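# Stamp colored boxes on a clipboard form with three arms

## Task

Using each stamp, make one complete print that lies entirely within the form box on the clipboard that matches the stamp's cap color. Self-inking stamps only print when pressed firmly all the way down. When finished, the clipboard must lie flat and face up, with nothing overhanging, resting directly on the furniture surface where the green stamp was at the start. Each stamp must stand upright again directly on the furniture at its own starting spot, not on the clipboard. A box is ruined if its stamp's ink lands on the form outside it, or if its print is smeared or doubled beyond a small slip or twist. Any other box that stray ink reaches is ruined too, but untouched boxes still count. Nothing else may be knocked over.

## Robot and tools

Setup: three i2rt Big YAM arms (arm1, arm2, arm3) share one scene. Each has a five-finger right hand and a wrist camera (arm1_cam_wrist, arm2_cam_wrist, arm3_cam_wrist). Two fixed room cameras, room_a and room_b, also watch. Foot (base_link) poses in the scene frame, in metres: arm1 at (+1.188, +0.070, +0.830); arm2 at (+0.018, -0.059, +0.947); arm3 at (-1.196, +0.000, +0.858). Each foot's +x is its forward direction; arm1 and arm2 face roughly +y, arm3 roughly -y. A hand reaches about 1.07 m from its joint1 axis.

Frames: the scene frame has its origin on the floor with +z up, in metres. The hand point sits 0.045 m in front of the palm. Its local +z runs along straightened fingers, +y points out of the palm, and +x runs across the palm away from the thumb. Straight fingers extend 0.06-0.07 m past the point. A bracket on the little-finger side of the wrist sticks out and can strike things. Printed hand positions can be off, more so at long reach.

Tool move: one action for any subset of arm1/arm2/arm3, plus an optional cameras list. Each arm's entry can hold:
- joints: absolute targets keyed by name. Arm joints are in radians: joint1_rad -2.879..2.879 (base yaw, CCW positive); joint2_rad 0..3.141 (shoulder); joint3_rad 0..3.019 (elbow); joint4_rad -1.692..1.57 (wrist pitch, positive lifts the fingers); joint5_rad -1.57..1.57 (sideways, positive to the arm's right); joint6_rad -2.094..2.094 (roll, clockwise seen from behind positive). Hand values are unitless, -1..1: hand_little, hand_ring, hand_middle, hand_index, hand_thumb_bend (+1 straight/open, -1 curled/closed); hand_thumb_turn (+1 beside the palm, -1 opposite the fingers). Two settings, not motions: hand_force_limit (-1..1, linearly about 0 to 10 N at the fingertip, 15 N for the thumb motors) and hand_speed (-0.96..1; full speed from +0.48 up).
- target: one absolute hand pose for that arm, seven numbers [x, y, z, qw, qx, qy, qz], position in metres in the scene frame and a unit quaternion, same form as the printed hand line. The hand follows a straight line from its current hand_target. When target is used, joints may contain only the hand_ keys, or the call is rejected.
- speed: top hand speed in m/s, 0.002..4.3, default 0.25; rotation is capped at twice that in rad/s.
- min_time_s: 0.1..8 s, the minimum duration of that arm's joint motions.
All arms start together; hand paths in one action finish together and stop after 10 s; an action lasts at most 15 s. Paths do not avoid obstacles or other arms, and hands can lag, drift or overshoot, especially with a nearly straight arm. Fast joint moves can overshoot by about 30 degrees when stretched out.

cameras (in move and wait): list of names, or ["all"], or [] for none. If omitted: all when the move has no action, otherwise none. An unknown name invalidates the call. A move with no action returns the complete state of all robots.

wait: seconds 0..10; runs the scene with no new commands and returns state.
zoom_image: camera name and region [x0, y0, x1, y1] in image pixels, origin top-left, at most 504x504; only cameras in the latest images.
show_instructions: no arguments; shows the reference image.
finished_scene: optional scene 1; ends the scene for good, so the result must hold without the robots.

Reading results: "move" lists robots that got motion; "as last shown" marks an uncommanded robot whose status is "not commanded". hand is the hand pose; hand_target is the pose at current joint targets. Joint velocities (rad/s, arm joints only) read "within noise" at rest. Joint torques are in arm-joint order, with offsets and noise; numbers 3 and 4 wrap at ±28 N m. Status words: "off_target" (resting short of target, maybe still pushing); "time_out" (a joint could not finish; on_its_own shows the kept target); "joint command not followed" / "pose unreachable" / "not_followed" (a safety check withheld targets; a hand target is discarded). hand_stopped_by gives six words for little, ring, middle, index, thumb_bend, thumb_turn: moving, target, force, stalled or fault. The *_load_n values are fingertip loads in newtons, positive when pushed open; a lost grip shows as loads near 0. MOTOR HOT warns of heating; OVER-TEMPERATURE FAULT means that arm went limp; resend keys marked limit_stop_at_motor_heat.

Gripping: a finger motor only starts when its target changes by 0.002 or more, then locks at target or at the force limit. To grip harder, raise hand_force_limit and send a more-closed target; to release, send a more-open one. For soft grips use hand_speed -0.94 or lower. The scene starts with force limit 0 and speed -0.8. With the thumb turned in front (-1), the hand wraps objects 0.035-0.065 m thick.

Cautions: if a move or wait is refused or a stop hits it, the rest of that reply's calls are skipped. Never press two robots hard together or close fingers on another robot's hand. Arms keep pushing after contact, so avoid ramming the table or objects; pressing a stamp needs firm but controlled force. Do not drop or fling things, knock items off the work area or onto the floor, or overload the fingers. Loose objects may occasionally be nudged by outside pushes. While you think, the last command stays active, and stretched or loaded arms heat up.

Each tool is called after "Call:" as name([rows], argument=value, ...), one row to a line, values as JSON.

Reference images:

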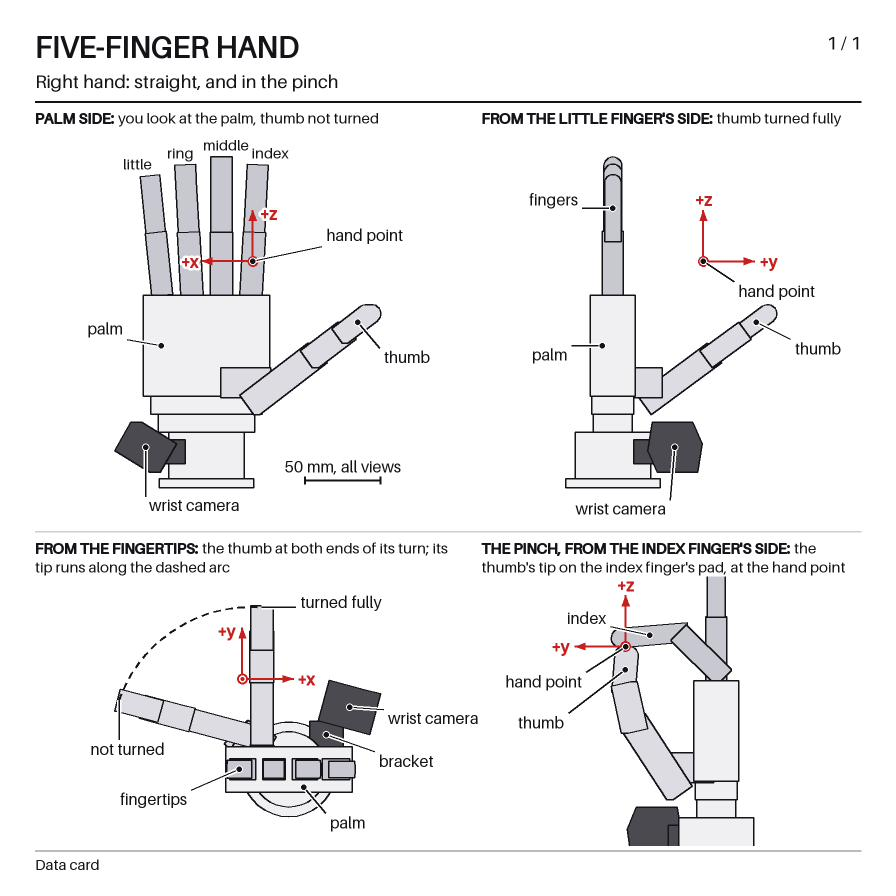

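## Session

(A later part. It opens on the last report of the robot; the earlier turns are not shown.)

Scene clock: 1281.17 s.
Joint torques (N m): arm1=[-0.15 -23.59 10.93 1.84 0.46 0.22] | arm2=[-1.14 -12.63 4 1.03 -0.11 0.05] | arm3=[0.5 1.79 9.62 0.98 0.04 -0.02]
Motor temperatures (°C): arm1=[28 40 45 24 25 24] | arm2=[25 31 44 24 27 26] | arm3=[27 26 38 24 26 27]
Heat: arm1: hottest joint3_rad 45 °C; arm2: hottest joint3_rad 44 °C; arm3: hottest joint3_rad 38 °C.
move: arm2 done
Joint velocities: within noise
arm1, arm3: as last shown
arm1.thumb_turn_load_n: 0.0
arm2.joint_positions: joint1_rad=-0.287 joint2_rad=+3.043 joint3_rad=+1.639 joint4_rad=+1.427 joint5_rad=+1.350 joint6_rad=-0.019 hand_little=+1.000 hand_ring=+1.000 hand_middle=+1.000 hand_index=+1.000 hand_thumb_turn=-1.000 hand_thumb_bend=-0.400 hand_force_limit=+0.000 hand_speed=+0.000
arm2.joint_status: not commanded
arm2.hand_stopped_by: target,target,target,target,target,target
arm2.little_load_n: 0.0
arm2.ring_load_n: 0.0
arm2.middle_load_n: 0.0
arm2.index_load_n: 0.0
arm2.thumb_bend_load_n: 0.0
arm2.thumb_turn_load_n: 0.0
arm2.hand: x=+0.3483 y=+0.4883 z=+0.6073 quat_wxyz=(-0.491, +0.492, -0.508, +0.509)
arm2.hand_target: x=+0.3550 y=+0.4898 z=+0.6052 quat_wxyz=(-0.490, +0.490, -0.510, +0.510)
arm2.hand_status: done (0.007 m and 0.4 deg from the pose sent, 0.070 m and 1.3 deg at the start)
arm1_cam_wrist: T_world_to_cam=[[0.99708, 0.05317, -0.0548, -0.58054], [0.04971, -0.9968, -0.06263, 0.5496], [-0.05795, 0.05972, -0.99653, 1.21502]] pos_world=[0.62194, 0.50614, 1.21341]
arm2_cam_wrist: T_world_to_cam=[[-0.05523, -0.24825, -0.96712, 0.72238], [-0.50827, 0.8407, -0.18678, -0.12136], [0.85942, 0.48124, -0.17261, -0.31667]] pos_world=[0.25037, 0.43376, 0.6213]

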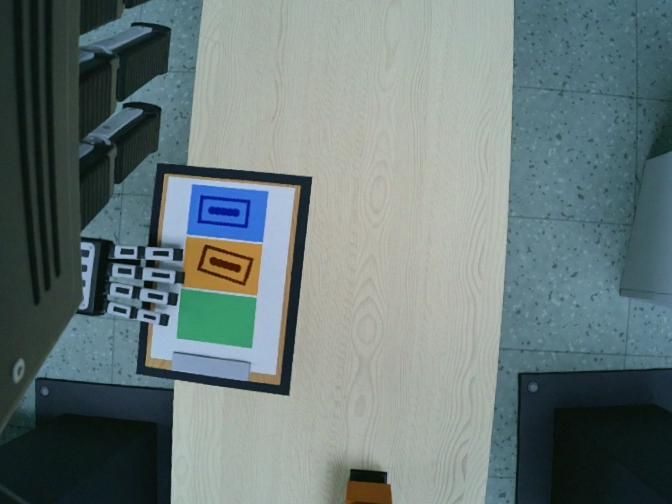

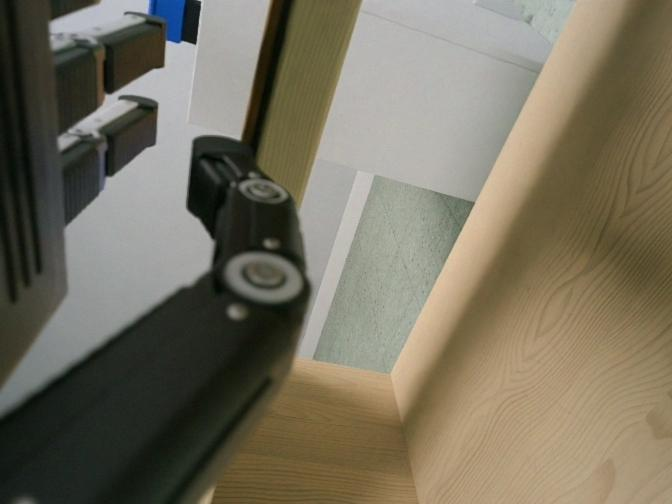

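Call:
move(arm2={"target": [0.378, 0.490, 0.598, 0.4899, -0.4899, 0.5099, -0.5099], "speed": 0.08})

Call:
move(arm2={"target": [0.400, 0.490, 0.594, 0.4899, -0.4899, 0.5099, -0.5099], "speed": 0.06, "joints": {"hand_thumb_bend": -0.6}}, cameras=["arm1_cam_wrist", "arm2_cam_wrist"])

Scene clock: 1283.97 s.
Joint torques (N m): arm1=[0.32 -23.77 10.93 1.77 0.46 0.23] | arm2=[-3.19 -12.69 4.42 0.76 -0.11 0.03] | arm3=[0.56 1.79 9.63 0.98 0.04 -0.02]
Motor temperatures (°C): arm1=[28 40 46 24 25 24] | arm2=[25 31 43 24 27 26] | arm3=[27 26 38 24 26 27]
Heat: arm1: hottest joint3_rad 46 °C; arm2: hottest joint3_rad 43 °C; arm3: hottest joint3_rad 38 °C.
move: arm2 off_target
Joint velocities: within noise
arm1, arm3: as last shown
arm2.joint_positions: joint1_rad=-0.310 joint2_rad=+3.061 joint3_rad=+1.673 joint4_rad=+1.408 joint5_rad=+1.311 joint6_rad=-0.019 hand_little=+1.000 hand_ring=+1.000 hand_middle=+1.000 hand_index=+1.000 hand_thumb_turn=-1.000 hand_thumb_bend=-0.400 hand_force_limit=+0.000 hand_speed=+0.000
arm2.joint_status: not commanded
arm2.hand_stopped_by: target,target,target,target,target,target
arm2.little_load_n: -0.5
arm2.ring_load_n: 0.0
arm2.middle_load_n: 0.0
arm2.index_load_n: 0.0
arm2.thumb_bend_load_n: -1.5
arm2.thumb_turn_load_n: 0.0
arm2.hand: x=+0.3611 y=+0.4933 z=+0.6011 quat_wxyz=(-0.494, +0.497, -0.503, +0.506)
arm2.hand_target: x=+0.3776 y=+0.4893 z=+0.5986 quat_wxyz=(-0.490, +0.490, -0.510, +0.510)
arm2.hand_status: off_target (0.017 m and 1.3 deg from the pose sent, 0.031 m and 0.4 deg at the start)
pictures: none

Scene clock: 1284.97 s.
Joint torques (N m): arm1=[0.32 -23.59 10.84 1.78 0.46 0.21] | arm2=[-3.78 -12.63 4.71 0.68 -0.29 0.11] | arm3=[0.56 1.79 9.65 0.98 0.04 -0.02]
Motor temperatures (°C): arm1=[28 40 46 24 25 24] | arm2=[25 31 43 24 27 26] | arm3=[27 26 38 24 26 27]
Heat: arm1: hottest joint3_rad 46 °C; arm2: hottest joint3_rad 43 °C; arm3: hottest joint3_rad 38 °C.
move: arm2 off_target
Joint velocities: within noise
arm1: as last shown
arm2.joint_positions: joint1_rad=-0.341 joint2_rad=+3.070 joint3_rad=+1.703 joint4_rad=+1.390 joint5_rad=+1.277 joint6_rad=-0.019 hand_little=+1.000 hand_ring=+1.000 hand_middle=+1.000 hand_index=+1.000 hand_thumb_turn=-1.000 hand_thumb_bend=-0.601 hand_force_limit=+0.000 hand_speed=+0.000
arm2.joint_status: all done
arm2.hand_stopped_by: target,target,target,target,target,target
arm2.little_load_n: 0.0
arm2.ring_load_n: 0.0
arm2.middle_load_n: 0.0
arm2.index_load_n: 0.0
arm2.thumb_bend_load_n: -2.5
arm2.thumb_turn_load_n: -0.5
arm2.hand: x=+0.3798 y=+0.4962 z=+0.5995 quat_wxyz=(-0.496, +0.497, -0.502, +0.505)
arm2.hand_target: x=+0.3992 y=+0.4890 z=+0.5946 quat_wxyz=(-0.490, +0.490, -0.510, +0.510)
arm2.hand_status: off_target (0.022 m and 1.5 deg from the pose sent, 0.040 m and 1.4 deg at the start)
arm3.joint_positions: joint1_rad=-0.880 joint2_rad=+0.621 joint3_rad=+1.361 joint4_rad=-1.625 joint5_rad=+0.146 joint6_rad=-1.401 hand_little=+1.000 hand_ring=+1.000 hand_middle=+1.000 hand_index=+1.000 hand_thumb_turn=+1.000 hand_thumb_bend=+1.000 hand_force_limit=+0.000 hand_speed=-0.800
arm3.joint_status: not commanded
arm3.hand_stopped_by: target,target,target,target,target,target
arm3.little_load_n: 0.0
arm3.ring_load_n: 0.0
arm3.middle_load_n: 0.0
arm3.index_load_n: 0.0
arm3.thumb_bend_load_n: 0.0
arm3.thumb_turn_load_n: 0.0
arm3.hand: x=-1.3774 y=-0.0426 z=+1.2961 quat_wxyz=(+0.334, +0.215, -0.915, +0.077)
arm3.hand_target: x=-1.3774 y=-0.0426 z=+1.3031 quat_wxyz=(+0.342, +0.214, -0.912, +0.081)
arm3.hand_status: not commanded
arm1_cam_wrist: T_world_to_cam=[[0.99708, 0.05317, -0.0548, -0.58054], [0.04971, -0.9968, -0.06263, 0.5496], [-0.05795, 0.05972, -0.99653, 1.21502]] pos_world=[0.62194, 0.50614, 1.21341]
arm2_cam_wrist: T_world_to_cam=[[-0.04908, -0.25038, -0.9669, 0.7171], [-0.52458, 0.83026, -0.18837, -0.10113], [0.84994, 0.49798, -0.17209, -0.35395]] pos_world=[0.28299, 0.43976, 0.6134]

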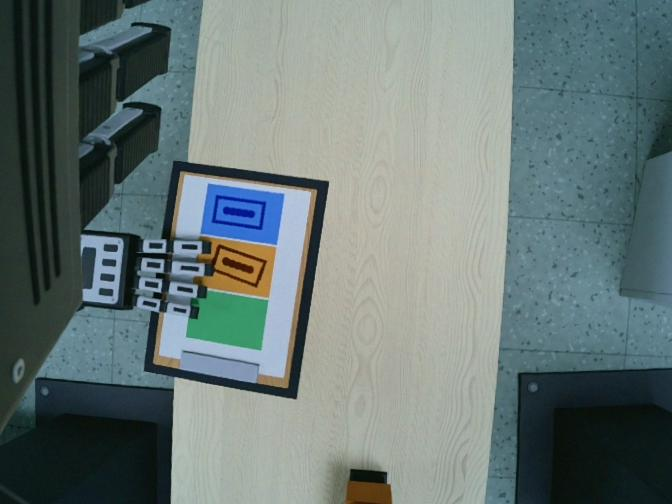

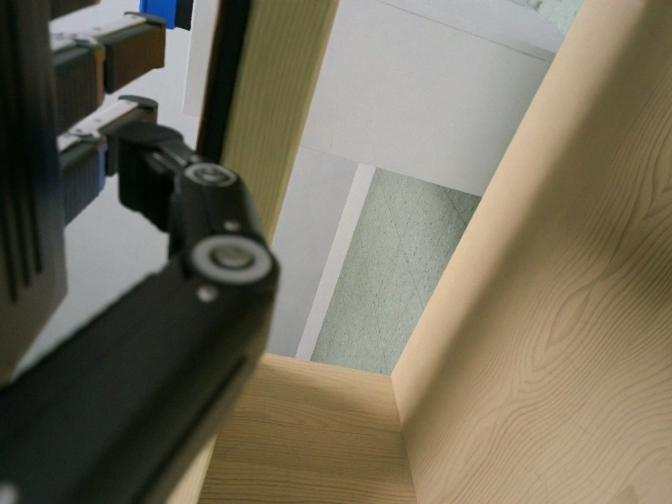

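Call:
zoom_image(camera="arm2_cam_wrist", region=[0, 0, 340, 300])

Call:
zoom_image(camera="arm1_cam_wrist", region=[80, 140, 340, 400])

Scaled by 1.482 from the camera's image (finer frame: 960x720).

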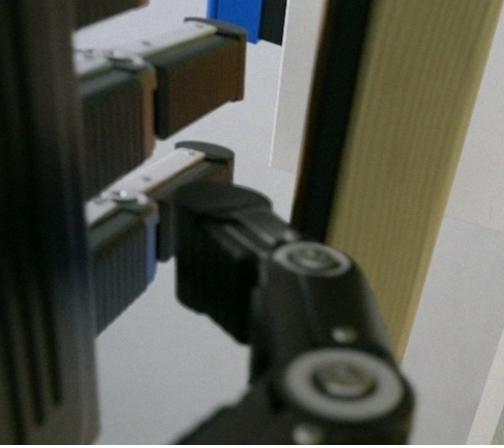

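Scaled by 1.938 from the camera's image (finer frame: 960x720).

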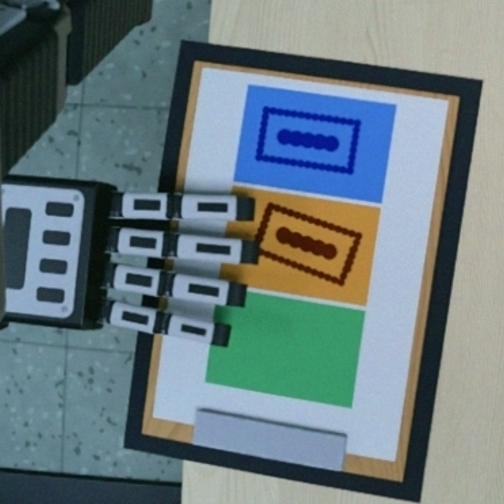

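Call:
move(arm2={"target": [0.355, 0.485, 0.600, 0.4777, -0.4777, 0.5213, -0.5213], "speed": 0.06, "joints": {"hand_thumb_bend": -0.1}})

Call:
move(arm2={"target": [0.360, 0.480, 0.575, 0.4777, -0.4777, 0.5213, -0.5213], "speed": 0.05}, cameras=["arm1_cam_wrist", "arm2_cam_wrist"])

Scene clock: 1289.13 s.
Joint torques (N m): arm1=[-0.03 -23.82 10.85 1.81 0.46 0.23] | arm2=[0.03 -13.45 2.06 1.65 0.22 -0.06] | arm3=[0.56 1.79 9.63 0.99 0.04 -0.02]
Motor temperatures (°C): arm1=[28 40 46 24 25 24] | arm2=[25 31 43 24 27 26] | arm3=[27 26 38 24 26 27]
Heat: arm1: hottest joint3_rad 46 °C; arm2: hottest joint3_rad 43 °C; arm3: hottest joint3_rad 38 °C.
move: arm2 done
Joint velocities: within noise
arm1, arm3: as last shown
arm2.joint_positions: joint1_rad=-0.305 joint2_rad=+3.064 joint3_rad=+1.693 joint4_rad=+1.402 joint5_rad=+1.393 joint6_rad=-0.015 hand_little=+1.000 hand_ring=+1.000 hand_middle=+1.000 hand_index=+1.000 hand_thumb_turn=-1.000 hand_thumb_bend=-0.101 hand_force_limit=+0.000 hand_speed=+0.000
arm2.joint_status: all done
arm2.hand_stopped_by: target,target,target,target,target,target
arm2.little_load_n: 0.0
arm2.ring_load_n: 0.0
arm2.middle_load_n: 0.0
arm2.index_load_n: 0.0
arm2.thumb_bend_load_n: 0.0
arm2.thumb_turn_load_n: 0.0
arm2.hand: x=+0.3620 y=+0.4858 z=+0.6026 quat_wxyz=(-0.478, +0.473, -0.525, +0.521)
arm2.hand_target: x=+0.3551 y=+0.4851 z=+0.6000 quat_wxyz=(-0.478, +0.478, -0.521, +0.521)
arm2.hand_status: done (0.008 m and 0.7 deg from the pose sent, 0.027 m and 4.2 deg at the start)
pictures: none

Scene clock: 1290.27 s.
Joint torques (N m): arm1=[0.09 -23.71 10.89 1.81 0.47 0.22] | arm2=[-0.44 -12.63 3.92 0.94 -0.1 0.06] | arm3=[0.56 1.79 9.63 0.98 0.04 -0.02]
Motor temperatures (°C): arm1=[28 40 47 24 25 24] | arm2=[25 31 42 24 27 26] | arm3=[27 26 38 24 26 27]
Heat: arm1: hottest joint3_rad 47 °C; arm2: hottest joint3_rad 42 °C; arm3: hottest joint3_rad 38 °C.
move: arm2 done
Joint velocities: within noise
arm1, arm3: as last shown
arm1.ring_load_n: -0.5
arm2.joint_positions: joint1_rad=-0.305 joint2_rad=+3.120 joint3_rad=+1.728 joint4_rad=+1.403 joint5_rad=+1.389 joint6_rad=-0.012 hand_little=+1.000 hand_ring=+1.000 hand_middle=+1.000 hand_index=+1.000 hand_thumb_turn=-1.000 hand_thumb_bend=-0.101 hand_force_limit=+0.000 hand_speed=+0.000
arm2.joint_status: not commanded
arm2.hand_stopped_by: target,target,target,target,target,target
arm2.little_load_n: 0.0
arm2.ring_load_n: 0.0
arm2.middle_load_n: 0.0
arm2.index_load_n: 0.0
arm2.thumb_bend_load_n: 0.0
arm2.thumb_turn_load_n: 0.0
arm2.hand: x=+0.3588 y=+0.4756 z=+0.5774 quat_wxyz=(-0.474, +0.480, -0.521, +0.523)
arm2.hand_target: x=+0.3599 y=+0.4798 z=+0.5751 quat_wxyz=(-0.477, +0.478, -0.522, +0.521)
arm2.hand_status: done (0.005 m and 0.5 deg from the pose sent, 0.028 m and 0.7 deg at the start; a joint's target at an end of its range on 18 of 34 steps)
arm3.thumb_bend_load_n: 0.5
arm1_cam_wrist: T_world_to_cam=[[0.99708, 0.05317, -0.0548, -0.58054], [0.04971, -0.9968, -0.06263, 0.5496], [-0.05795, 0.05972, -0.99653, 1.21502]] pos_world=[0.62194, 0.50614, 1.21341]
arm2_cam_wrist: T_world_to_cam=[[-0.07217, -0.24896, -0.96582, 0.69654], [-0.46024, 0.8674, -0.1892, -0.13942], [0.88486, 0.43085, -0.17718, -0.30731]] pos_world=[0.25803, 0.42675, 0.5919]

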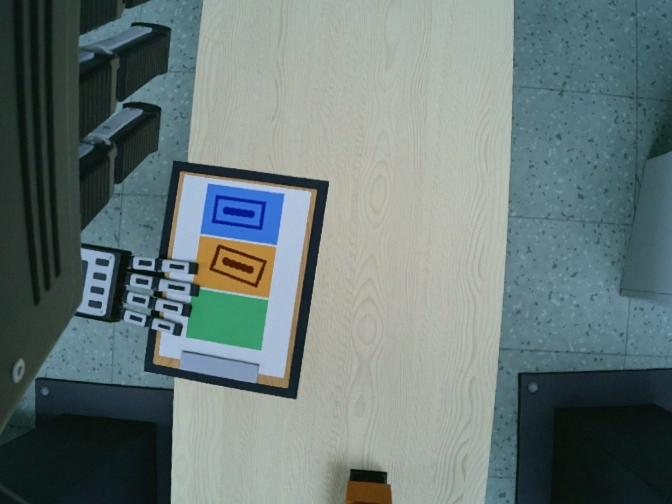

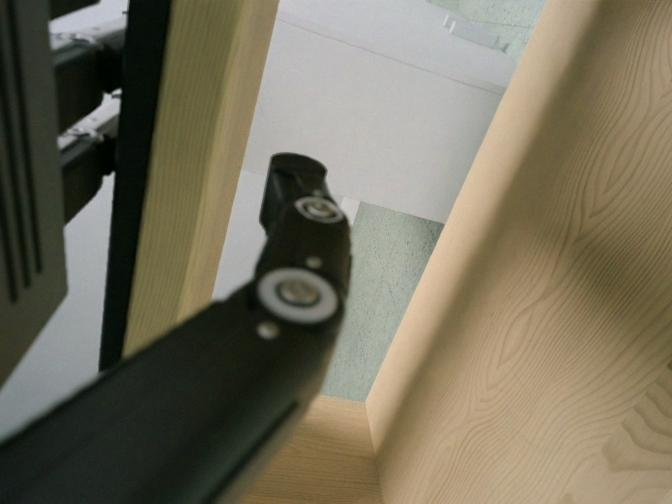

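Call:
zoom_image(camera="arm2_cam_wrist", region=[0, 0, 360, 300])

Call:
zoom_image(camera="arm1_cam_wrist", region=[80, 220, 240, 360])

Scaled by 1.400 from the camera's image (finer frame: 960x720).

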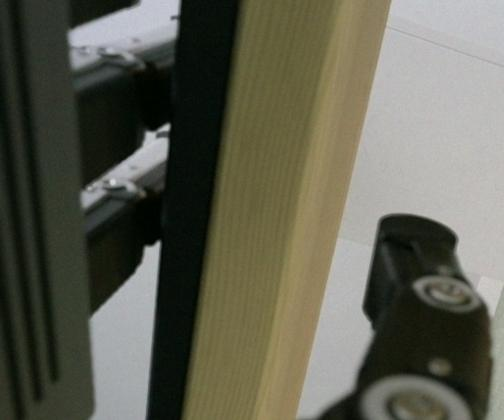

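Scaled by 3.150 from the camera's image (finer frame: 960x720).

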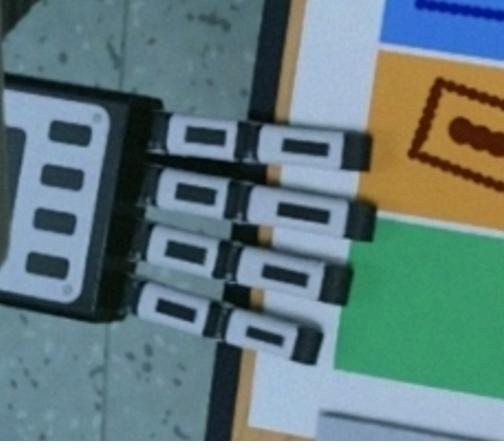

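Call:
move(arm2={"target": [0.393, 0.473, 0.577, 0.4651, -0.4901, 0.5348, -0.5076], "speed": 0.05, "joints": {"hand_thumb_bend": -0.3}}, cameras=["arm1_cam_wrist", "arm2_cam_wrist"])

Scene clock: 1294.33 s.
Joint torques (N m): arm1=[0.38 -23.53 10.89 1.87 0.42 0.2] | arm2=[-2.43 -14.33 1.87 0.14 -0.07 0] | arm3=[0.56 1.79 9.63 0.99 0.04 -0.02]
Motor temperatures (°C): arm1=[28 40 47 24 25 24] | arm2=[25 31 42 24 27 26] | arm3=[27 26 38 24 26 27]
Heat: arm1: hottest joint3_rad 47 °C; arm2: hottest joint3_rad 42 °C; arm3: hottest joint3_rad 38 °C.
move: arm2 off_target
Joint velocities: within noise
arm1.joint_positions: joint1_rad=+0.947 joint2_rad=+2.371 joint3_rad=+2.888 joint4_rad=-1.638 joint5_rad=+0.443 joint6_rad=-0.478 hand_little=+1.000 hand_ring=+1.000 hand_middle=+1.000 hand_index=+1.000 hand_thumb_turn=+1.000 hand_thumb_bend=+1.000 hand_force_limit=+0.000 hand_speed=-0.300
arm1.joint_status: not commanded
arm1.hand_stopped_by: target,target,target,target,target,target
arm1.little_load_n: 0.0
arm1.ring_load_n: 0.0
arm1.middle_load_n: 0.0
arm1.index_load_n: 0.0
arm1.thumb_bend_load_n: 0.0
arm1.thumb_turn_load_n: 0.0
arm1.hand: x=+0.6128 y=+0.5169 z=+1.1014 quat_wxyz=(-0.263, +0.728, +0.615, +0.155)
arm1.hand_target: x=+0.6014 y=+0.5190 z=+1.0995 quat_wxyz=(-0.278, +0.728, +0.609, +0.150)
arm1.hand_status: not commanded
arm2.joint_positions: joint1_rad=-0.343 joint2_rad=+3.069 joint3_rad=+1.694 joint4_rad=+1.216 joint5_rad=+1.322 joint6_rad=+0.183 hand_little=+1.000 hand_ring=+1.000 hand_middle=+1.000 hand_index=+1.000 hand_thumb_turn=-1.000 hand_thumb_bend=-0.300 hand_force_limit=+0.000 hand_speed=+0.000
arm2.joint_status: all done
arm2.hand_stopped_by: target,target,target,target,target,target
arm2.little_load_n: 0.0
arm2.ring_load_n: 0.0
arm2.middle_load_n: 0.0
arm2.index_load_n: 0.0
arm2.thumb_bend_load_n: 0.0
arm2.thumb_turn_load_n: 0.0
arm2.hand: x=+0.3782 y=+0.4839 z=+0.5781 quat_wxyz=(-0.478, +0.488, -0.533, +0.499)
arm2.hand_target: x=+0.3927 y=+0.4728 z=+0.5771 quat_wxyz=(-0.465, +0.490, -0.535, +0.508)
arm2.hand_status: off_target (0.018 m and 1.8 deg from the pose sent, 0.034 m and 2.8 deg at the start)
arm3: as last shown
arm3.ring_load_n: 0.5
arm3.index_load_n: 0.5
arm3.thumb_bend_load_n: 0.0
arm1_cam_wrist: T_world_to_cam=[[0.99708, 0.05317, -0.0548, -0.58054], [0.04971, -0.9968, -0.06263, 0.5496], [-0.05795, 0.05972, -0.99653, 1.21502]] pos_world=[0.62194, 0.50614, 1.21341]
arm2_cam_wrist: T_world_to_cam=[[-0.10394, -0.21948, -0.97006, 0.70092], [-0.48798, 0.86113, -0.14254, -0.15108], [0.86664, 0.45856, -0.19661, -0.32315]] pos_world=[0.27919, 0.43212, 0.59487]

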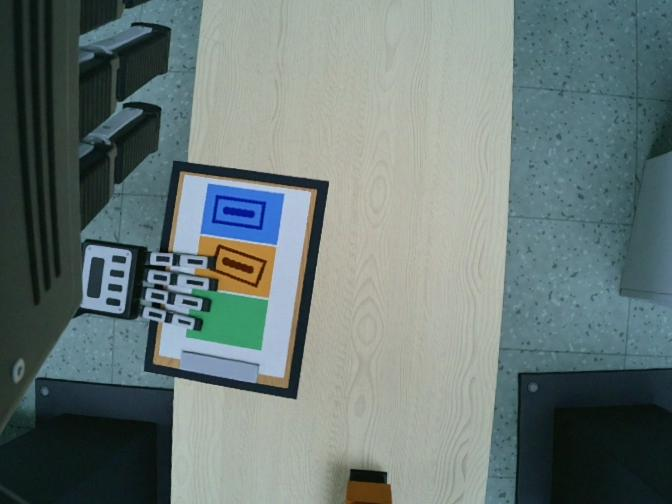

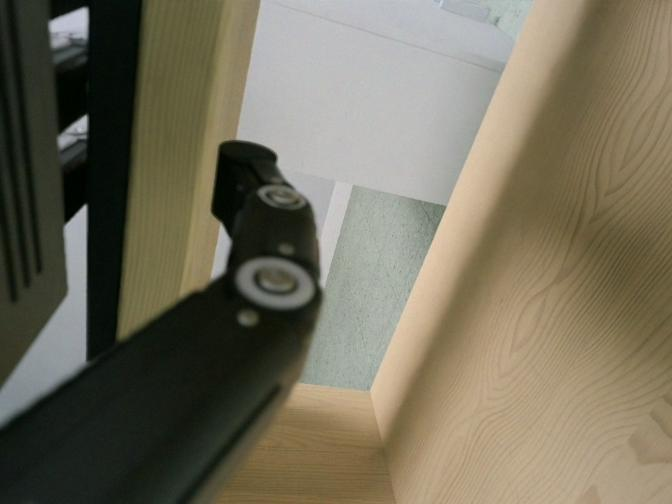

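Call:
move(arm2={"target": [0.408, 0.470, 0.587, 0.4651, -0.4901, 0.5348, -0.5076], "speed": 0.05, "joints": {"hand_thumb_bend": -0.4}}, cameras=["arm1_cam_wrist", "arm2_cam_wrist"])

Scene clock: 1295.87 s.
Joint torques (N m): arm1=[-0.03 -23.3 10.84 1.83 0.46 0.2] | arm2=[-2.73 -15.5 1.85 0.77 0.27 -0.08] | arm3=[0.56 1.79 9.65 0.98 0.04 -0.02]
Motor temperatures (°C): arm1=[28 40 47 24 25 24] | arm2=[25 31 42 24 27 26] | arm3=[27 26 38 24 26 27]
Heat: arm1: hottest joint3_rad 47 °C; arm2: hottest joint3_rad 42 °C; arm3: hottest joint3_rad 38 °C.
move: arm2 off_target
Joint velocities: within noise
arm1, arm3: as last shown
arm1.middle_load_n: -0.5
arm2.joint_positions: joint1_rad=-0.377 joint2_rad=+3.058 joint3_rad=+1.675 joint4_rad=+1.215 joint5_rad=+1.288 joint6_rad=+0.183 hand_little=+1.000 hand_ring=+1.000 hand_middle=+1.000 hand_index=+1.000 hand_thumb_turn=-1.000 hand_thumb_bend=-0.400 hand_force_limit=+0.000 hand_speed=+0.000
arm2.joint_status: all done
arm2.hand_stopped_by: target,target,target,target,target,target
arm2.little_load_n: 0.5
arm2.ring_load_n: 0.0
arm2.middle_load_n: 0.0
arm2.index_load_n: 0.0
arm2.thumb_bend_load_n: 0.0
arm2.thumb_turn_load_n: 0.0
arm2.hand: x=+0.3943 y=+0.4752 z=+0.5795 quat_wxyz=(-0.475, +0.492, -0.533, +0.499)
arm2.hand_target: x=+0.4079 y=+0.4699 z=+0.5869 quat_wxyz=(-0.465, +0.490, -0.535, +0.508)
arm2.hand_status: off_target (0.016 m and 1.5 deg from the pose sent, 0.034 m and 1.8 deg at the start)
arm3.ring_load_n: 0.0
arm3.index_load_n: 0.0
arm1_cam_wrist: T_world_to_cam=[[0.99708, 0.05317, -0.0548, -0.58054], [0.04971, -0.9968, -0.06263, 0.5496], [-0.05795, 0.05972, -0.99653, 1.21502]] pos_world=[0.62194, 0.50614, 1.21341]
arm2_cam_wrist: T_world_to_cam=[[-0.11153, -0.22548, -0.96784, 0.70661], [-0.48937, 0.86011, -0.14399, -0.13366], [0.86491, 0.45758, -0.20627, -0.32615]] pos_world=[0.29549, 0.42353, 0.59737]

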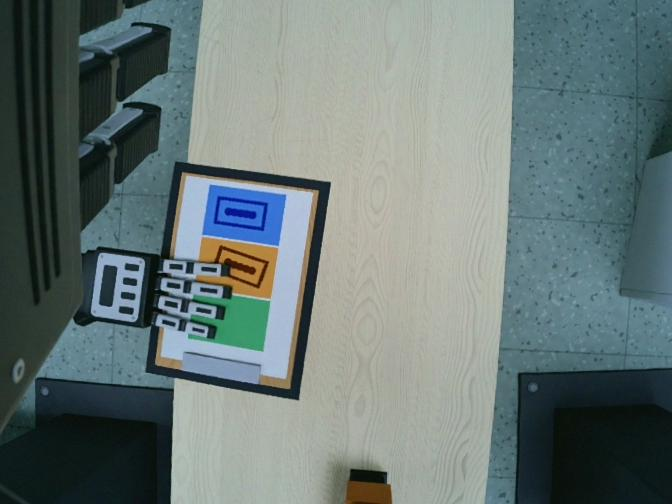

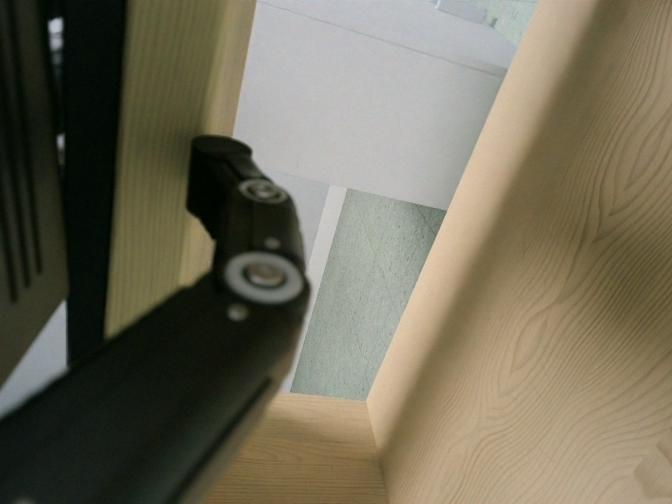

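Call:
move(arm2={"joints": {"hand_thumb_bend": -0.98, "hand_force_limit": 0.3, "hand_speed": -0.85}}, cameras=["arm1_cam_wrist", "arm2_cam_wrist"])

Scene clock: 1299.30 s.
Joint torques (N m): arm1=[0.38 -23.82 10.92 1.81 0.45 0.24] | arm2=[-2.9 -15.38 1.76 0.81 0.26 -0.11] | arm3=[0.56 1.79 9.63 0.98 0.04 -0.02]
Motor temperatures (°C): arm1=[28 41 48 24 25 24] | arm2=[25 32 41 24 27 26] | arm3=[27 26 38 24 26 27]
Heat: arm1: hottest joint3_rad 48 °C; arm2: hottest joint3_rad 41 °C; arm3: hottest joint3_rad 38 °C.
move: arm2 off_target
Joint velocities: within noise
arm1, arm3: as last shown
arm1.middle_load_n: 0.0
arm1.thumb_turn_load_n: 0.5
arm2.joint_positions: joint1_rad=-0.377 joint2_rad=+3.058 joint3_rad=+1.675 joint4_rad=+1.215 joint5_rad=+1.288 joint6_rad=+0.182 hand_little=+1.000 hand_ring=+1.000 hand_middle=+1.000 hand_index=+1.000 hand_thumb_turn=-1.000 hand_thumb_bend=-0.787 hand_force_limit=+0.300 hand_speed=-0.850
arm2.joint_status: hand_thumb_bend off_target (ended at -0.787, target -0.980); the others done
arm2.hand_stopped_by: target,target,target,target,force,target
arm2.little_load_n: 0.0
arm2.ring_load_n: 0.0
arm2.middle_load_n: 0.0
arm2.index_load_n: 0.5
arm2.thumb_bend_load_n: 10.0
arm2.thumb_turn_load_n: 1.0
arm2.hand: x=+0.3943 y=+0.4753 z=+0.5795 quat_wxyz=(-0.475, +0.492, -0.533, +0.499)
arm2.hand_target: x=+0.4078 y=+0.4699 z=+0.5869 quat_wxyz=(-0.465, +0.490, -0.535, +0.508)
arm2.hand_status: not commanded
arm3.middle_load_n: 0.5
arm1_cam_wrist: T_world_to_cam=[[0.99708, 0.05317, -0.0548, -0.58054], [0.04971, -0.9968, -0.06263, 0.5496], [-0.05795, 0.05972, -0.99653, 1.21502]] pos_world=[0.62194, 0.50614, 1.21341]
arm2_cam_wrist: T_world_to_cam=[[-0.11154, -0.22579, -0.96777, 0.7067], [-0.48966, 0.85991, -0.14419, -0.13337], [0.86475, 0.45779, -0.20647, -0.32607]] pos_world=[0.29549, 0.42353, 0.59737]

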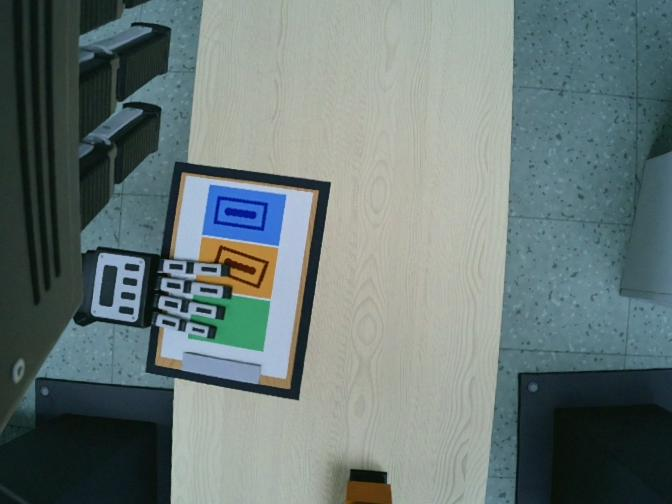

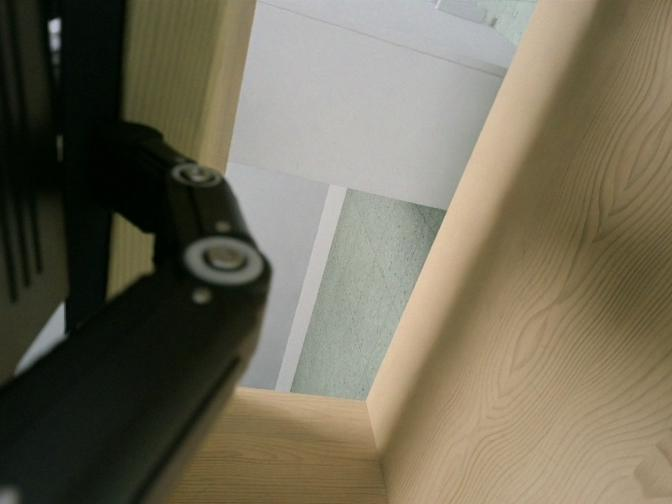

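Call:
move(arm2={"target": [0.393, 0.475, 0.607, 0.4304, -0.5315, 0.5670, -0.4591], "speed": 0.06}, cameras=["arm1_cam_wrist"])

Call:
move(arm2={"target": [0.390, 0.475, 0.636, 0.3923, -0.5603, 0.5977, -0.4185], "speed": 0.06}, cameras=["arm1_cam_wrist"])

Scene clock: 1306.40 s.
Joint torques (N m): arm1=[0.15 -23.71 10.85 1.88 0.47 0.21] | arm2=[-1.55 -15.03 2.03 0.47 0.07 -0.05] | arm3=[0.56 1.79 9.65 0.99 0.04 -0.02]
Motor temperatures (°C): arm1=[28 41 48 24 25 24] | arm2=[25 32 41 24 27 26] | arm3=[27 26 38 24 26 27]
Heat: arm1: hottest joint3_rad 48 °C; arm2: hottest joint3_rad 41 °C; arm3: hottest joint3_rad 38 °C.
move: arm2 done
Joint velocities: within noise
arm1, arm3: as last shown
arm1.thumb_turn_load_n: 0.0
arm2.joint_positions: joint1_rad=-0.385 joint2_rad=+2.857 joint3_rad=+1.513 joint4_rad=+0.749 joint5_rad=+1.221 joint6_rad=+0.587 hand_little=+1.000 hand_ring=+1.000 hand_middle=+1.000 hand_index=+1.000 hand_thumb_turn=-1.000 hand_thumb_bend=-0.787 hand_force_limit=+0.300 hand_speed=-0.850
arm2.joint_status: not commanded
arm2.hand_stopped_by: target,target,target,target,force,target
arm2.little_load_n: 0.0
arm2.ring_load_n: 0.0
arm2.middle_load_n: 0.0
arm2.index_load_n: 0.5
arm2.thumb_bend_load_n: 9.5
arm2.thumb_turn_load_n: 1.0
arm2.hand: x=+0.3874 y=+0.4777 z=+0.6036 quat_wxyz=(-0.437, +0.526, -0.567, +0.458)
arm2.hand_target: x=+0.3930 y=+0.4749 z=+0.6070 quat_wxyz=(-0.431, +0.531, -0.567, +0.459)
arm2.hand_status: done (0.007 m and 1.0 deg from the pose sent, 0.028 m and 9.1 deg at the start)
arm3.middle_load_n: 0.0
arm1_cam_wrist: T_world_to_cam=[[0.99708, 0.05317, -0.0548, -0.58054], [0.04971, -0.9968, -0.06263, 0.5496], [-0.05795, 0.05972, -0.99653, 1.21502]] pos_world=[0.62194, 0.50614, 1.21341]

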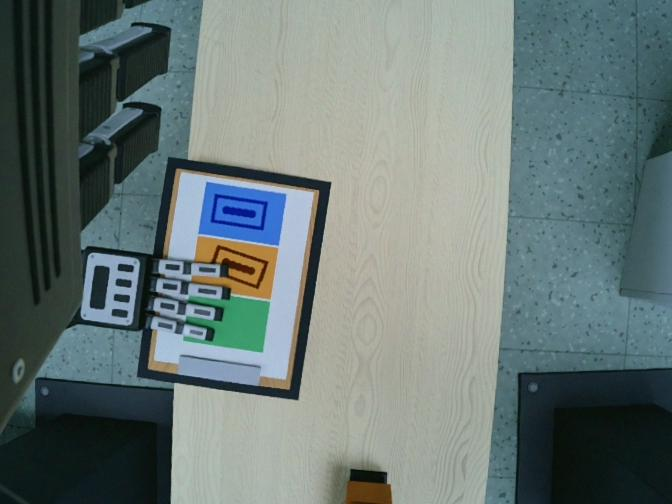

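Scene clock: 1308.37 s.
Joint torques (N m): arm1=[0.26 -23.82 10.85 1.88 0.44 0.2] | arm2=[-0.85 -15.91 2.35 0.47 0.5 0.01] | arm3=[0.56 1.79 9.63 0.98 0.04 -0.02]
Motor temperatures (°C): arm1=[28 41 48 24 25 24] | arm2=[25 32 40 24 27 26] | arm3=[27 26 38 24 26 27]
Heat: arm1: hottest joint3_rad 48 °C; arm2: hottest joint3_rad 40 °C; arm3: hottest joint3_rad 38 °C.
move: arm2 done
Joint velocities: within noise
arm1, arm3: as last shown
arm2.joint_positions: joint1_rad=-0.410 joint2_rad=+2.706 joint3_rad=+1.432 joint4_rad=+0.438 joint5_rad=+1.109 joint6_rad=+0.794 hand_little=+1.000 hand_ring=+1.000 hand_middle=+1.000 hand_index=+1.000 hand_thumb_turn=-1.000 hand_thumb_bend=-0.787 hand_force_limit=+0.300 hand_speed=-0.850
arm2.joint_status: not commanded
arm2.hand_stopped_by: target,target,target,target,force,target
arm2.little_load_n: 0.0
arm2.ring_load_n: 0.0
arm2.middle_load_n: 0.0
arm2.index_load_n: 0.5
arm2.thumb_bend_load_n: 9.0
arm2.thumb_turn_load_n: 1.0
arm2.hand: x=+0.3859 y=+0.4772 z=+0.6291 quat_wxyz=(-0.397, +0.559, -0.596, +0.418)
arm2.hand_target: x=+0.3899 y=+0.4750 z=+0.6358 quat_wxyz=(-0.392, +0.560, -0.597, +0.418)
arm2.hand_status: done (0.008 m and 0.6 deg from the pose sent, 0.033 m and 8.6 deg at the start)
arm1_cam_wrist: T_world_to_cam=[[0.99708, 0.05317, -0.0548, -0.58054], [0.04971, -0.9968, -0.06263, 0.5496], [-0.05795, 0.05972, -0.99653, 1.21502]] pos_world=[0.62194, 0.50614, 1.21341]

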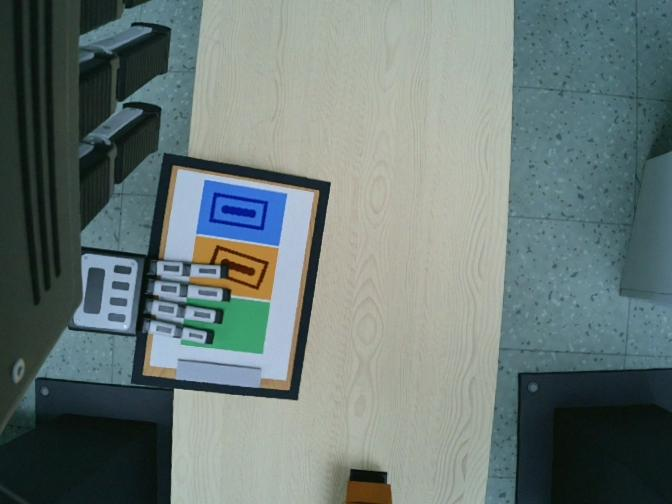

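Call:
move(arm2={"target": [0.393, 0.475, 0.666, 0.3420, -0.5923, 0.6318, -0.3648], "speed": 0.06}, arm1={"target": [0.85, 0.50, 1.15, -0.219, 0.746, 0.607, 0.1625], "speed": 0.2})

Call:
move(arm2={"target": [0.403, 0.474, 0.695, 0.2890, -0.6198, 0.6612, -0.3083], "speed": 0.06}, cameras=["arm1_cam_wrist", "arm2_cam_wrist", "room_a"])

Scene clock: 1311.57 s.
Joint torques (N m): arm1=[-1.26 -17.9 7.71 1.66 0.25 0.05] | arm2=[-1.44 -15.68 3.22 0.1 0.37 0.04] | arm3=[0.56 1.79 9.65 0.99 0.04 -0.02]
Motor temperatures (°C): arm1=[28 41 48 24 25 24] | arm2=[25 32 40 24 27 26] | arm3=[27 26 38 24 26 27]
Heat: arm1: hottest joint3_rad 48 °C; arm2: hottest joint3_rad 40 °C; arm3: hottest joint3_rad 38 °C.
move: arm1 done; arm2 done
Joint velocities: within noise
arm1.joint_positions: joint1_rad=+0.733 joint2_rad=+1.666 joint3_rad=+1.869 joint4_rad=-1.366 joint5_rad=+0.359 joint6_rad=-0.626 hand_little=+1.000 hand_ring=+1.000 hand_middle=+1.000 hand_index=+1.000 hand_thumb_turn=+1.000 hand_thumb_bend=+1.000 hand_force_limit=+0.000 hand_speed=-0.300
arm1.joint_status: not commanded
arm1.hand_stopped_by: target,target,target,target,target,target
arm1.little_load_n: 0.0
arm1.ring_load_n: 0.0
arm1.middle_load_n: 0.0
arm1.index_load_n: 0.0
arm1.thumb_bend_load_n: 0.0
arm1.thumb_turn_load_n: 0.0
arm1.hand: x=+0.8474 y=+0.4976 z=+1.1448 quat_wxyz=(-0.210, +0.748, +0.608, +0.163)
arm1.hand_target: x=+0.8500 y=+0.4999 z=+1.1501 quat_wxyz=(-0.219, +0.746, +0.607, +0.163)
arm1.hand_status: done (0.006 m and 1.1 deg from the pose sent, 0.243 m and 5.6 deg at the start)
arm2.joint_positions: joint1_rad=-0.454 joint2_rad=+2.568 joint3_rad=+1.393 joint4_rad=+0.175 joint5_rad=+0.953 joint6_rad=+0.917 hand_little=+1.000 hand_ring=+1.000 hand_middle=+1.000 hand_index=+1.000 hand_thumb_turn=-1.000 hand_thumb_bend=-0.787 hand_force_limit=+0.300 hand_speed=-0.850
arm2.joint_status: not commanded
arm2.hand_stopped_by: target,target,target,target,force,target
arm2.little_load_n: 0.0
arm2.ring_load_n: 0.0
arm2.middle_load_n: 0.0
arm2.index_load_n: 0.0
arm2.thumb_bend_load_n: 9.0
arm2.thumb_turn_load_n: 1.5
arm2.hand: x=+0.3892 y=+0.4776 z=+0.6586 quat_wxyz=(-0.347, +0.591, -0.630, +0.365)
arm2.hand_target: x=+0.3931 y=+0.4749 z=+0.6658 quat_wxyz=(-0.342, +0.592, -0.632, +0.365)
arm2.hand_status: done (0.009 m and 0.6 deg from the pose sent, 0.038 m and 10.4 deg at the start)
arm3.joint_positions: joint1_rad=-0.880 joint2_rad=+0.621 joint3_rad=+1.361 joint4_rad=-1.625 joint5_rad=+0.146 joint6_rad=-1.401 hand_little=+1.000 hand_ring=+1.000 hand_middle=+1.000 hand_index=+1.000 hand_thumb_turn=+1.000 hand_thumb_bend=+1.000 hand_force_limit=+0.000 hand_speed=-0.800
arm3.joint_status: not commanded
arm3.hand_stopped_by: target,target,target,target,target,target
arm3.little_load_n: 0.0
arm3.ring_load_n: 0.0
arm3.middle_load_n: 0.0
arm3.index_load_n: 0.0
arm3.thumb_bend_load_n: 0.0
arm3.thumb_turn_load_n: 0.0
arm3.hand: x=-1.3774 y=-0.0426 z=+1.2961 quat_wxyz=(+0.334, +0.215, -0.915, +0.077)
arm3.hand_target: x=-1.3774 y=-0.0426 z=+1.3031 quat_wxyz=(+0.342, +0.214, -0.912, +0.081)
arm3.hand_status: not commanded
pictures: none

Scene clock: 1313.60 s.
Joint torques (N m): arm1=[-0.79 -18.26 7.69 1.69 0.23 0.06] | arm2=[-1.67 -15.09 4.72 -0.25 0.38 0.01] | arm3=[0.5 1.79 9.63 0.98 0.04 -0.02]
Motor temperatures (°C): arm1=[28 41 47 24 25 24] | arm2=[25 32 40 24 27 26] | arm3=[27 26 38 24 26 27]
Heat: arm1: hottest joint3_rad 47 °C; arm2: hottest joint3_rad 40 °C; arm3: hottest joint3_rad 38 °C.
move: arm2 done
Joint velocities: within noise
arm1, arm3: as last shown
arm2.joint_positions: joint1_rad=-0.513 joint2_rad=+2.460 joint3_rad=+1.390 joint4_rad=-0.027 joint5_rad=+0.781 joint6_rad=+0.957 hand_little=+1.000 hand_ring=+1.000 hand_middle=+1.000 hand_index=+1.000 hand_thumb_turn=-1.000 hand_thumb_bend=-0.787 hand_force_limit=+0.300 hand_speed=-0.850
arm2.joint_status: not commanded
arm2.hand_stopped_by: target,target,target,target,force,target
arm2.little_load_n: 0.0
arm2.ring_load_n: 0.0
arm2.middle_load_n: 0.0
arm2.index_load_n: 0.5
arm2.thumb_bend_load_n: 9.0
arm2.thumb_turn_load_n: 1.5
arm2.hand: x=+0.3969 y=+0.4757 z=+0.6876 quat_wxyz=(-0.294, +0.620, -0.659, +0.309)
arm2.hand_target: x=+0.4030 y=+0.4739 z=+0.6950 quat_wxyz=(-0.289, +0.620, -0.661, +0.308)
arm2.hand_status: done (0.010 m and 0.6 deg from the pose sent, 0.039 m and 10.5 deg at the start)
arm1_cam_wrist: T_world_to_cam=[[0.99994, -0.004, 0.01, -0.85923], [-0.00415, -0.99989, 0.01448, 0.48023], [0.00994, -0.01452, -0.99984, 1.2562]] pos_world=[0.84868, 0.49498, 1.25765]
arm2_cam_wrist: T_world_to_cam=[[-0.66471, -0.20532, -0.71833, 0.84989], [-0.48224, 0.85228, 0.20264, -0.35468], [0.57062, 0.4811, -0.66554, 0.1151]] pos_world=[0.32822, 0.42141, 0.75898]

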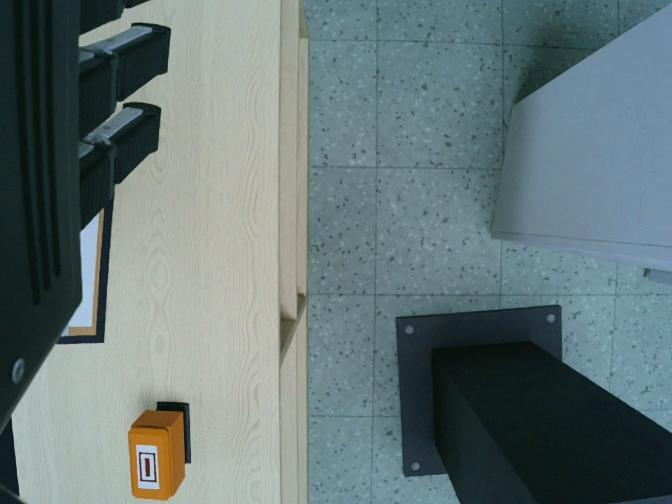

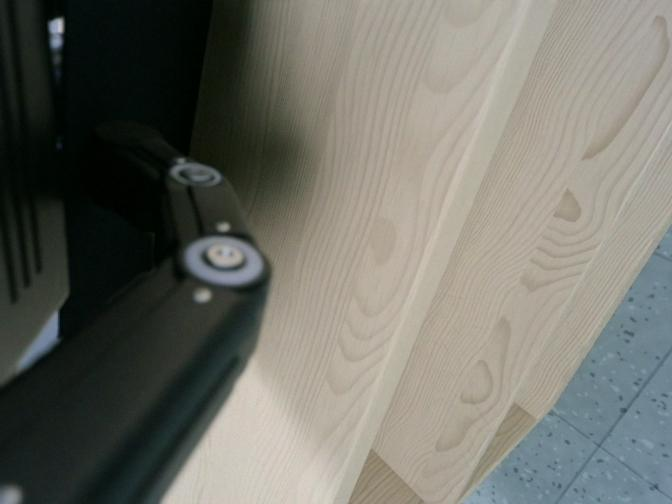

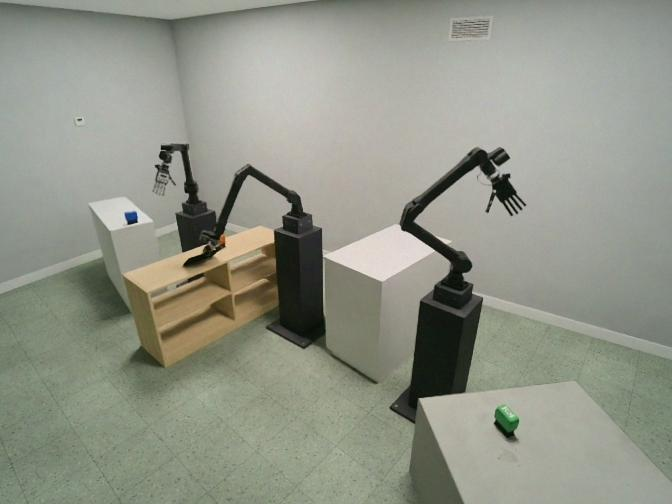

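Call:
move(arm2={"target": [0.434, 0.472, 0.748, 0.1770, -0.6606, 0.7047, -0.1888], "speed": 0.08})

Call:
move(arm2={"target": [0.475, 0.469, 0.800, 0.0596, -0.6813, 0.7268, -0.0636], "speed": 0.1}, cameras=["arm2_cam_wrist"])

Call:
move(arm2={"target": [0.46, 0.46, 0.99, 0.0596, -0.6813, 0.7268, -0.0636], "speed": 0.12}, cameras=["arm2_cam_wrist", "room_a", "arm1_cam_wrist"])

Scene clock: 1317.10 s.
Joint torques (N m): arm1=[-0.62 -18.08 7.73 1.69 0.23 0.06] | arm2=[-1.73 -15.68 7.47 -0.64 0.07 -0.18] | arm3=[0.56 1.79 9.63 0.98 0.04 -0.02]
Motor temperatures (°C): arm1=[28 40 46 24 25 24] | arm2=[25 33 40 24 27 26] | arm3=[27 26 38 24 26 27]
Heat: arm1: hottest joint3_rad 46 °C; arm2: hottest joint3_rad 40 °C; arm3: hottest joint3_rad 38 °C.
move: arm2 off_target
Joint velocities: within noise
arm1, arm3: as last shown
arm2.joint_positions: joint1_rad=-0.653 joint2_rad=+2.362 joint3_rad=+1.526 joint4_rad=-0.426 joint5_rad=+0.445 joint6_rad=+0.961 hand_little=+1.000 hand_ring=+1.000 hand_middle=+1.000 hand_index=+1.000 hand_thumb_turn=-1.000 hand_thumb_bend=-0.787 hand_force_limit=+0.300 hand_speed=-0.850
arm2.joint_status: not commanded
arm2.hand_stopped_by: target,target,target,target,force,target
arm2.little_load_n: 0.0
arm2.ring_load_n: 0.0
arm2.middle_load_n: 0.0
arm2.index_load_n: 0.0
arm2.thumb_bend_load_n: 6.0
arm2.thumb_turn_load_n: 1.0
arm2.hand: x=+0.4259 y=+0.4718 z=+0.7385 quat_wxyz=(-0.181, +0.655, -0.709, +0.190)
arm2.hand_target: x=+0.4340 y=+0.4718 z=+0.7481 quat_wxyz=(-0.178, +0.660, -0.705, +0.189)
arm2.hand_status: off_target (0.012 m and 0.9 deg from the pose sent, 0.071 m and 20.5 deg at the start)
pictures: none

Scene clock: 1319.60 s.
Joint torques (N m): arm1=[-0.73 -17.85 7.73 1.8 0.24 0.06] | arm2=[-2.02 -15.5 10.55 -0.28 -0.01 -0.04] | arm3=[0.56 1.79 9.63 0.98 0.04 -0.02]
Motor temperatures (°C): arm1=[28 40 46 24 25 24] | arm2=[25 33 40 24 27 26] | arm3=[27 26 38 24 26 27]
Heat: arm1: hottest joint3_rad 46 °C; arm2: hottest joint3_rad 40 °C; arm3: hottest joint3_rad 38 °C.
move: arm2 off_target
Joint velocities: within noise
arm1, arm3: as last shown
arm2.joint_positions: joint1_rad=-0.791 joint2_rad=+2.413 joint3_rad=+1.840 joint4_rad=-0.904 joint5_rad=+0.137 joint6_rad=+0.870 hand_little=+1.000 hand_ring=+1.000 hand_middle=+1.000 hand_index=+1.000 hand_thumb_turn=-1.000 hand_thumb_bend=-0.789 hand_force_limit=+0.300 hand_speed=-0.850
arm2.joint_status: not commanded
arm2.hand_stopped_by: target,target,target,target,force,target
arm2.little_load_n: 0.0
arm2.ring_load_n: 0.0
arm2.middle_load_n: 0.0
arm2.index_load_n: 0.0
arm2.thumb_bend_load_n: 0.0
arm2.thumb_turn_load_n: 0.5
arm2.hand: x=+0.4574 y=+0.4609 z=+0.7905 quat_wxyz=(-0.046, +0.682, -0.727, +0.066)
arm2.hand_target: x=+0.4747 y=+0.4683 z=+0.8005 quat_wxyz=(-0.060, +0.681, -0.727, +0.064)
arm2.hand_status: off_target (0.022 m and 1.5 deg from the pose sent, 0.079 m and 20.4 deg at the start)
arm2_cam_wrist: T_world_to_cam=[[-0.977, -0.18693, -0.10258, 0.60862], [-0.2132, 0.85008, 0.48156, -0.67619], [-0.00282, 0.49236, -0.87039, 0.57517]] pos_world=[0.45208, 0.4054, 0.88868]

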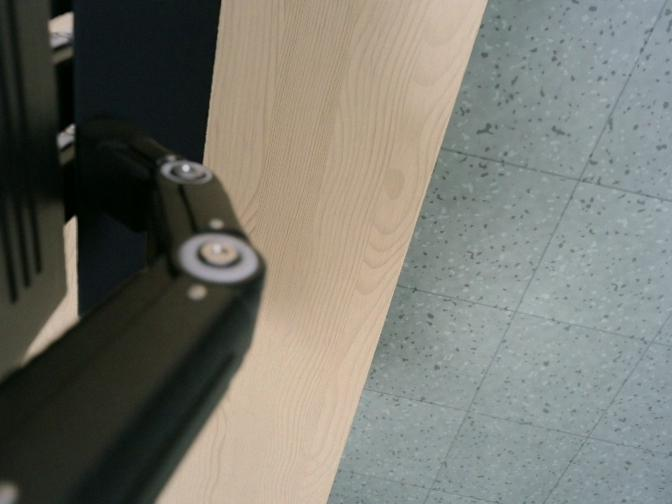

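Scene clock: 1322.00 s.
Joint torques (N m): arm1=[-0.85 -17.96 7.75 1.7 0.24 0.07] | arm2=[-1.55 -16.73 11.6 -0.27 0.06 -0.03] | arm3=[0.56 1.79 9.63 0.98 0.04 -0.02]
Motor temperatures (°C): arm1=[28 40 45 24 25 24] | arm2=[25 33 41 24 27 26] | arm3=[27 26 38 24 26 27]
Heat: arm1: hottest joint3_rad 45 °C; arm2: hottest joint3_rad 41 °C; arm3: hottest joint3_rad 38 °C.
move: arm2 off_target
Joint velocities: within noise
arm1, arm3: as last shown
arm2.joint_positions: joint1_rad=-0.791 joint2_rad=+2.176 joint3_rad=+1.889 joint4_rad=-1.219 joint5_rad=+0.136 joint6_rad=+0.870 hand_little=+1.000 hand_ring=+1.000 hand_middle=+1.000 hand_index=+1.000 hand_thumb_turn=-1.000 hand_thumb_bend=-0.789 hand_force_limit=+0.300 hand_speed=-0.850
arm2.joint_status: not commanded
arm2.hand_stopped_by: target,target,target,target,force,target
arm2.little_load_n: 0.0
arm2.ring_load_n: 0.0
arm2.middle_load_n: 0.0
arm2.index_load_n: 0.0
arm2.thumb_bend_load_n: 0.0
arm2.thumb_turn_load_n: 0.0
arm2.hand: x=+0.4452 y=+0.4481 z=+0.9606 quat_wxyz=(-0.032, +0.683, -0.726, +0.066)
arm2.hand_target: x=+0.4592 y=+0.4589 z=+0.9901 quat_wxyz=(-0.060, +0.681, -0.727, +0.064)
arm2.hand_status: off_target (0.035 m and 3.2 deg from the pose sent, 0.200 m and 1.5 deg at the start)
arm3.little_load_n: -0.5
pictures: arm1_cam_wrist, arm2_cam_wrist, room_a
arm1_cam_wrist: T_world_to_cam=[[0.99994, -0.004, 0.01, -0.85923], [-0.00415, -0.99989, 0.01448, 0.48023], [0.00994, -0.01452, -0.99984, 1.2562]] pos_world=[0.84868, 0.49498, 1.25765]
arm2_cam_wrist: T_world_to_cam=[[-0.97884, -0.18881, -0.07893, 0.59081], [-0.20362, 0.85995, 0.468, -0.74555], [-0.02049, 0.47417, -0.88019, 0.75498]] pos_world=[0.44198, 0.39469, 1.06008]

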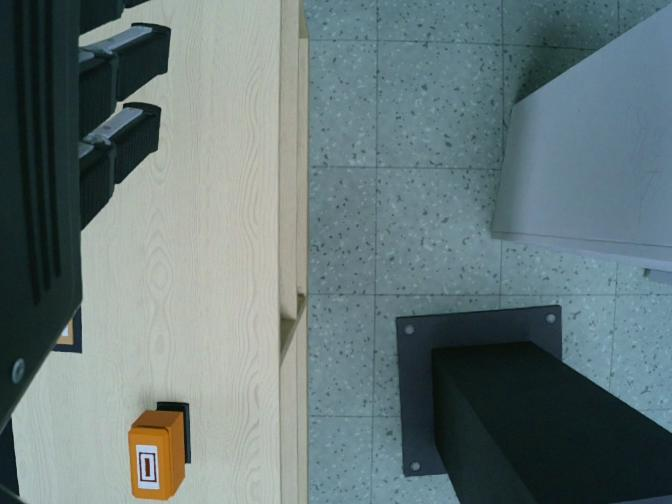

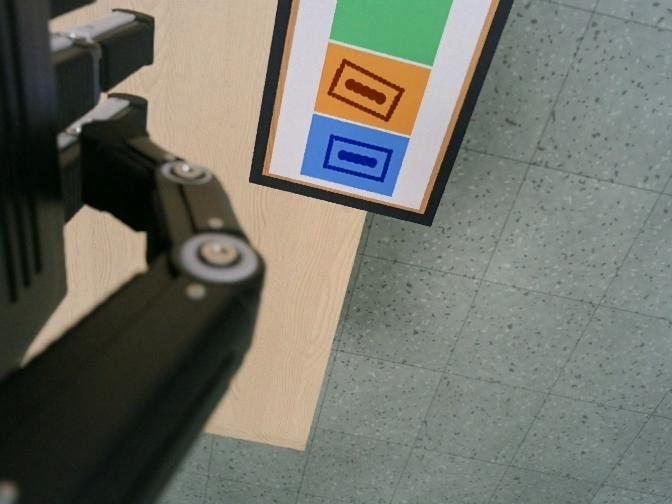

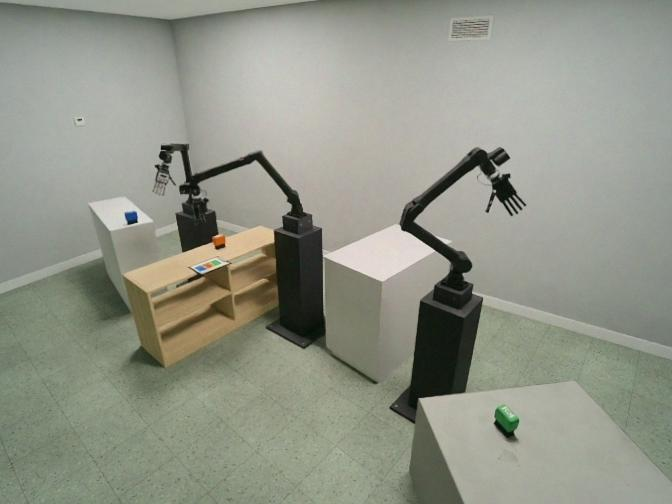

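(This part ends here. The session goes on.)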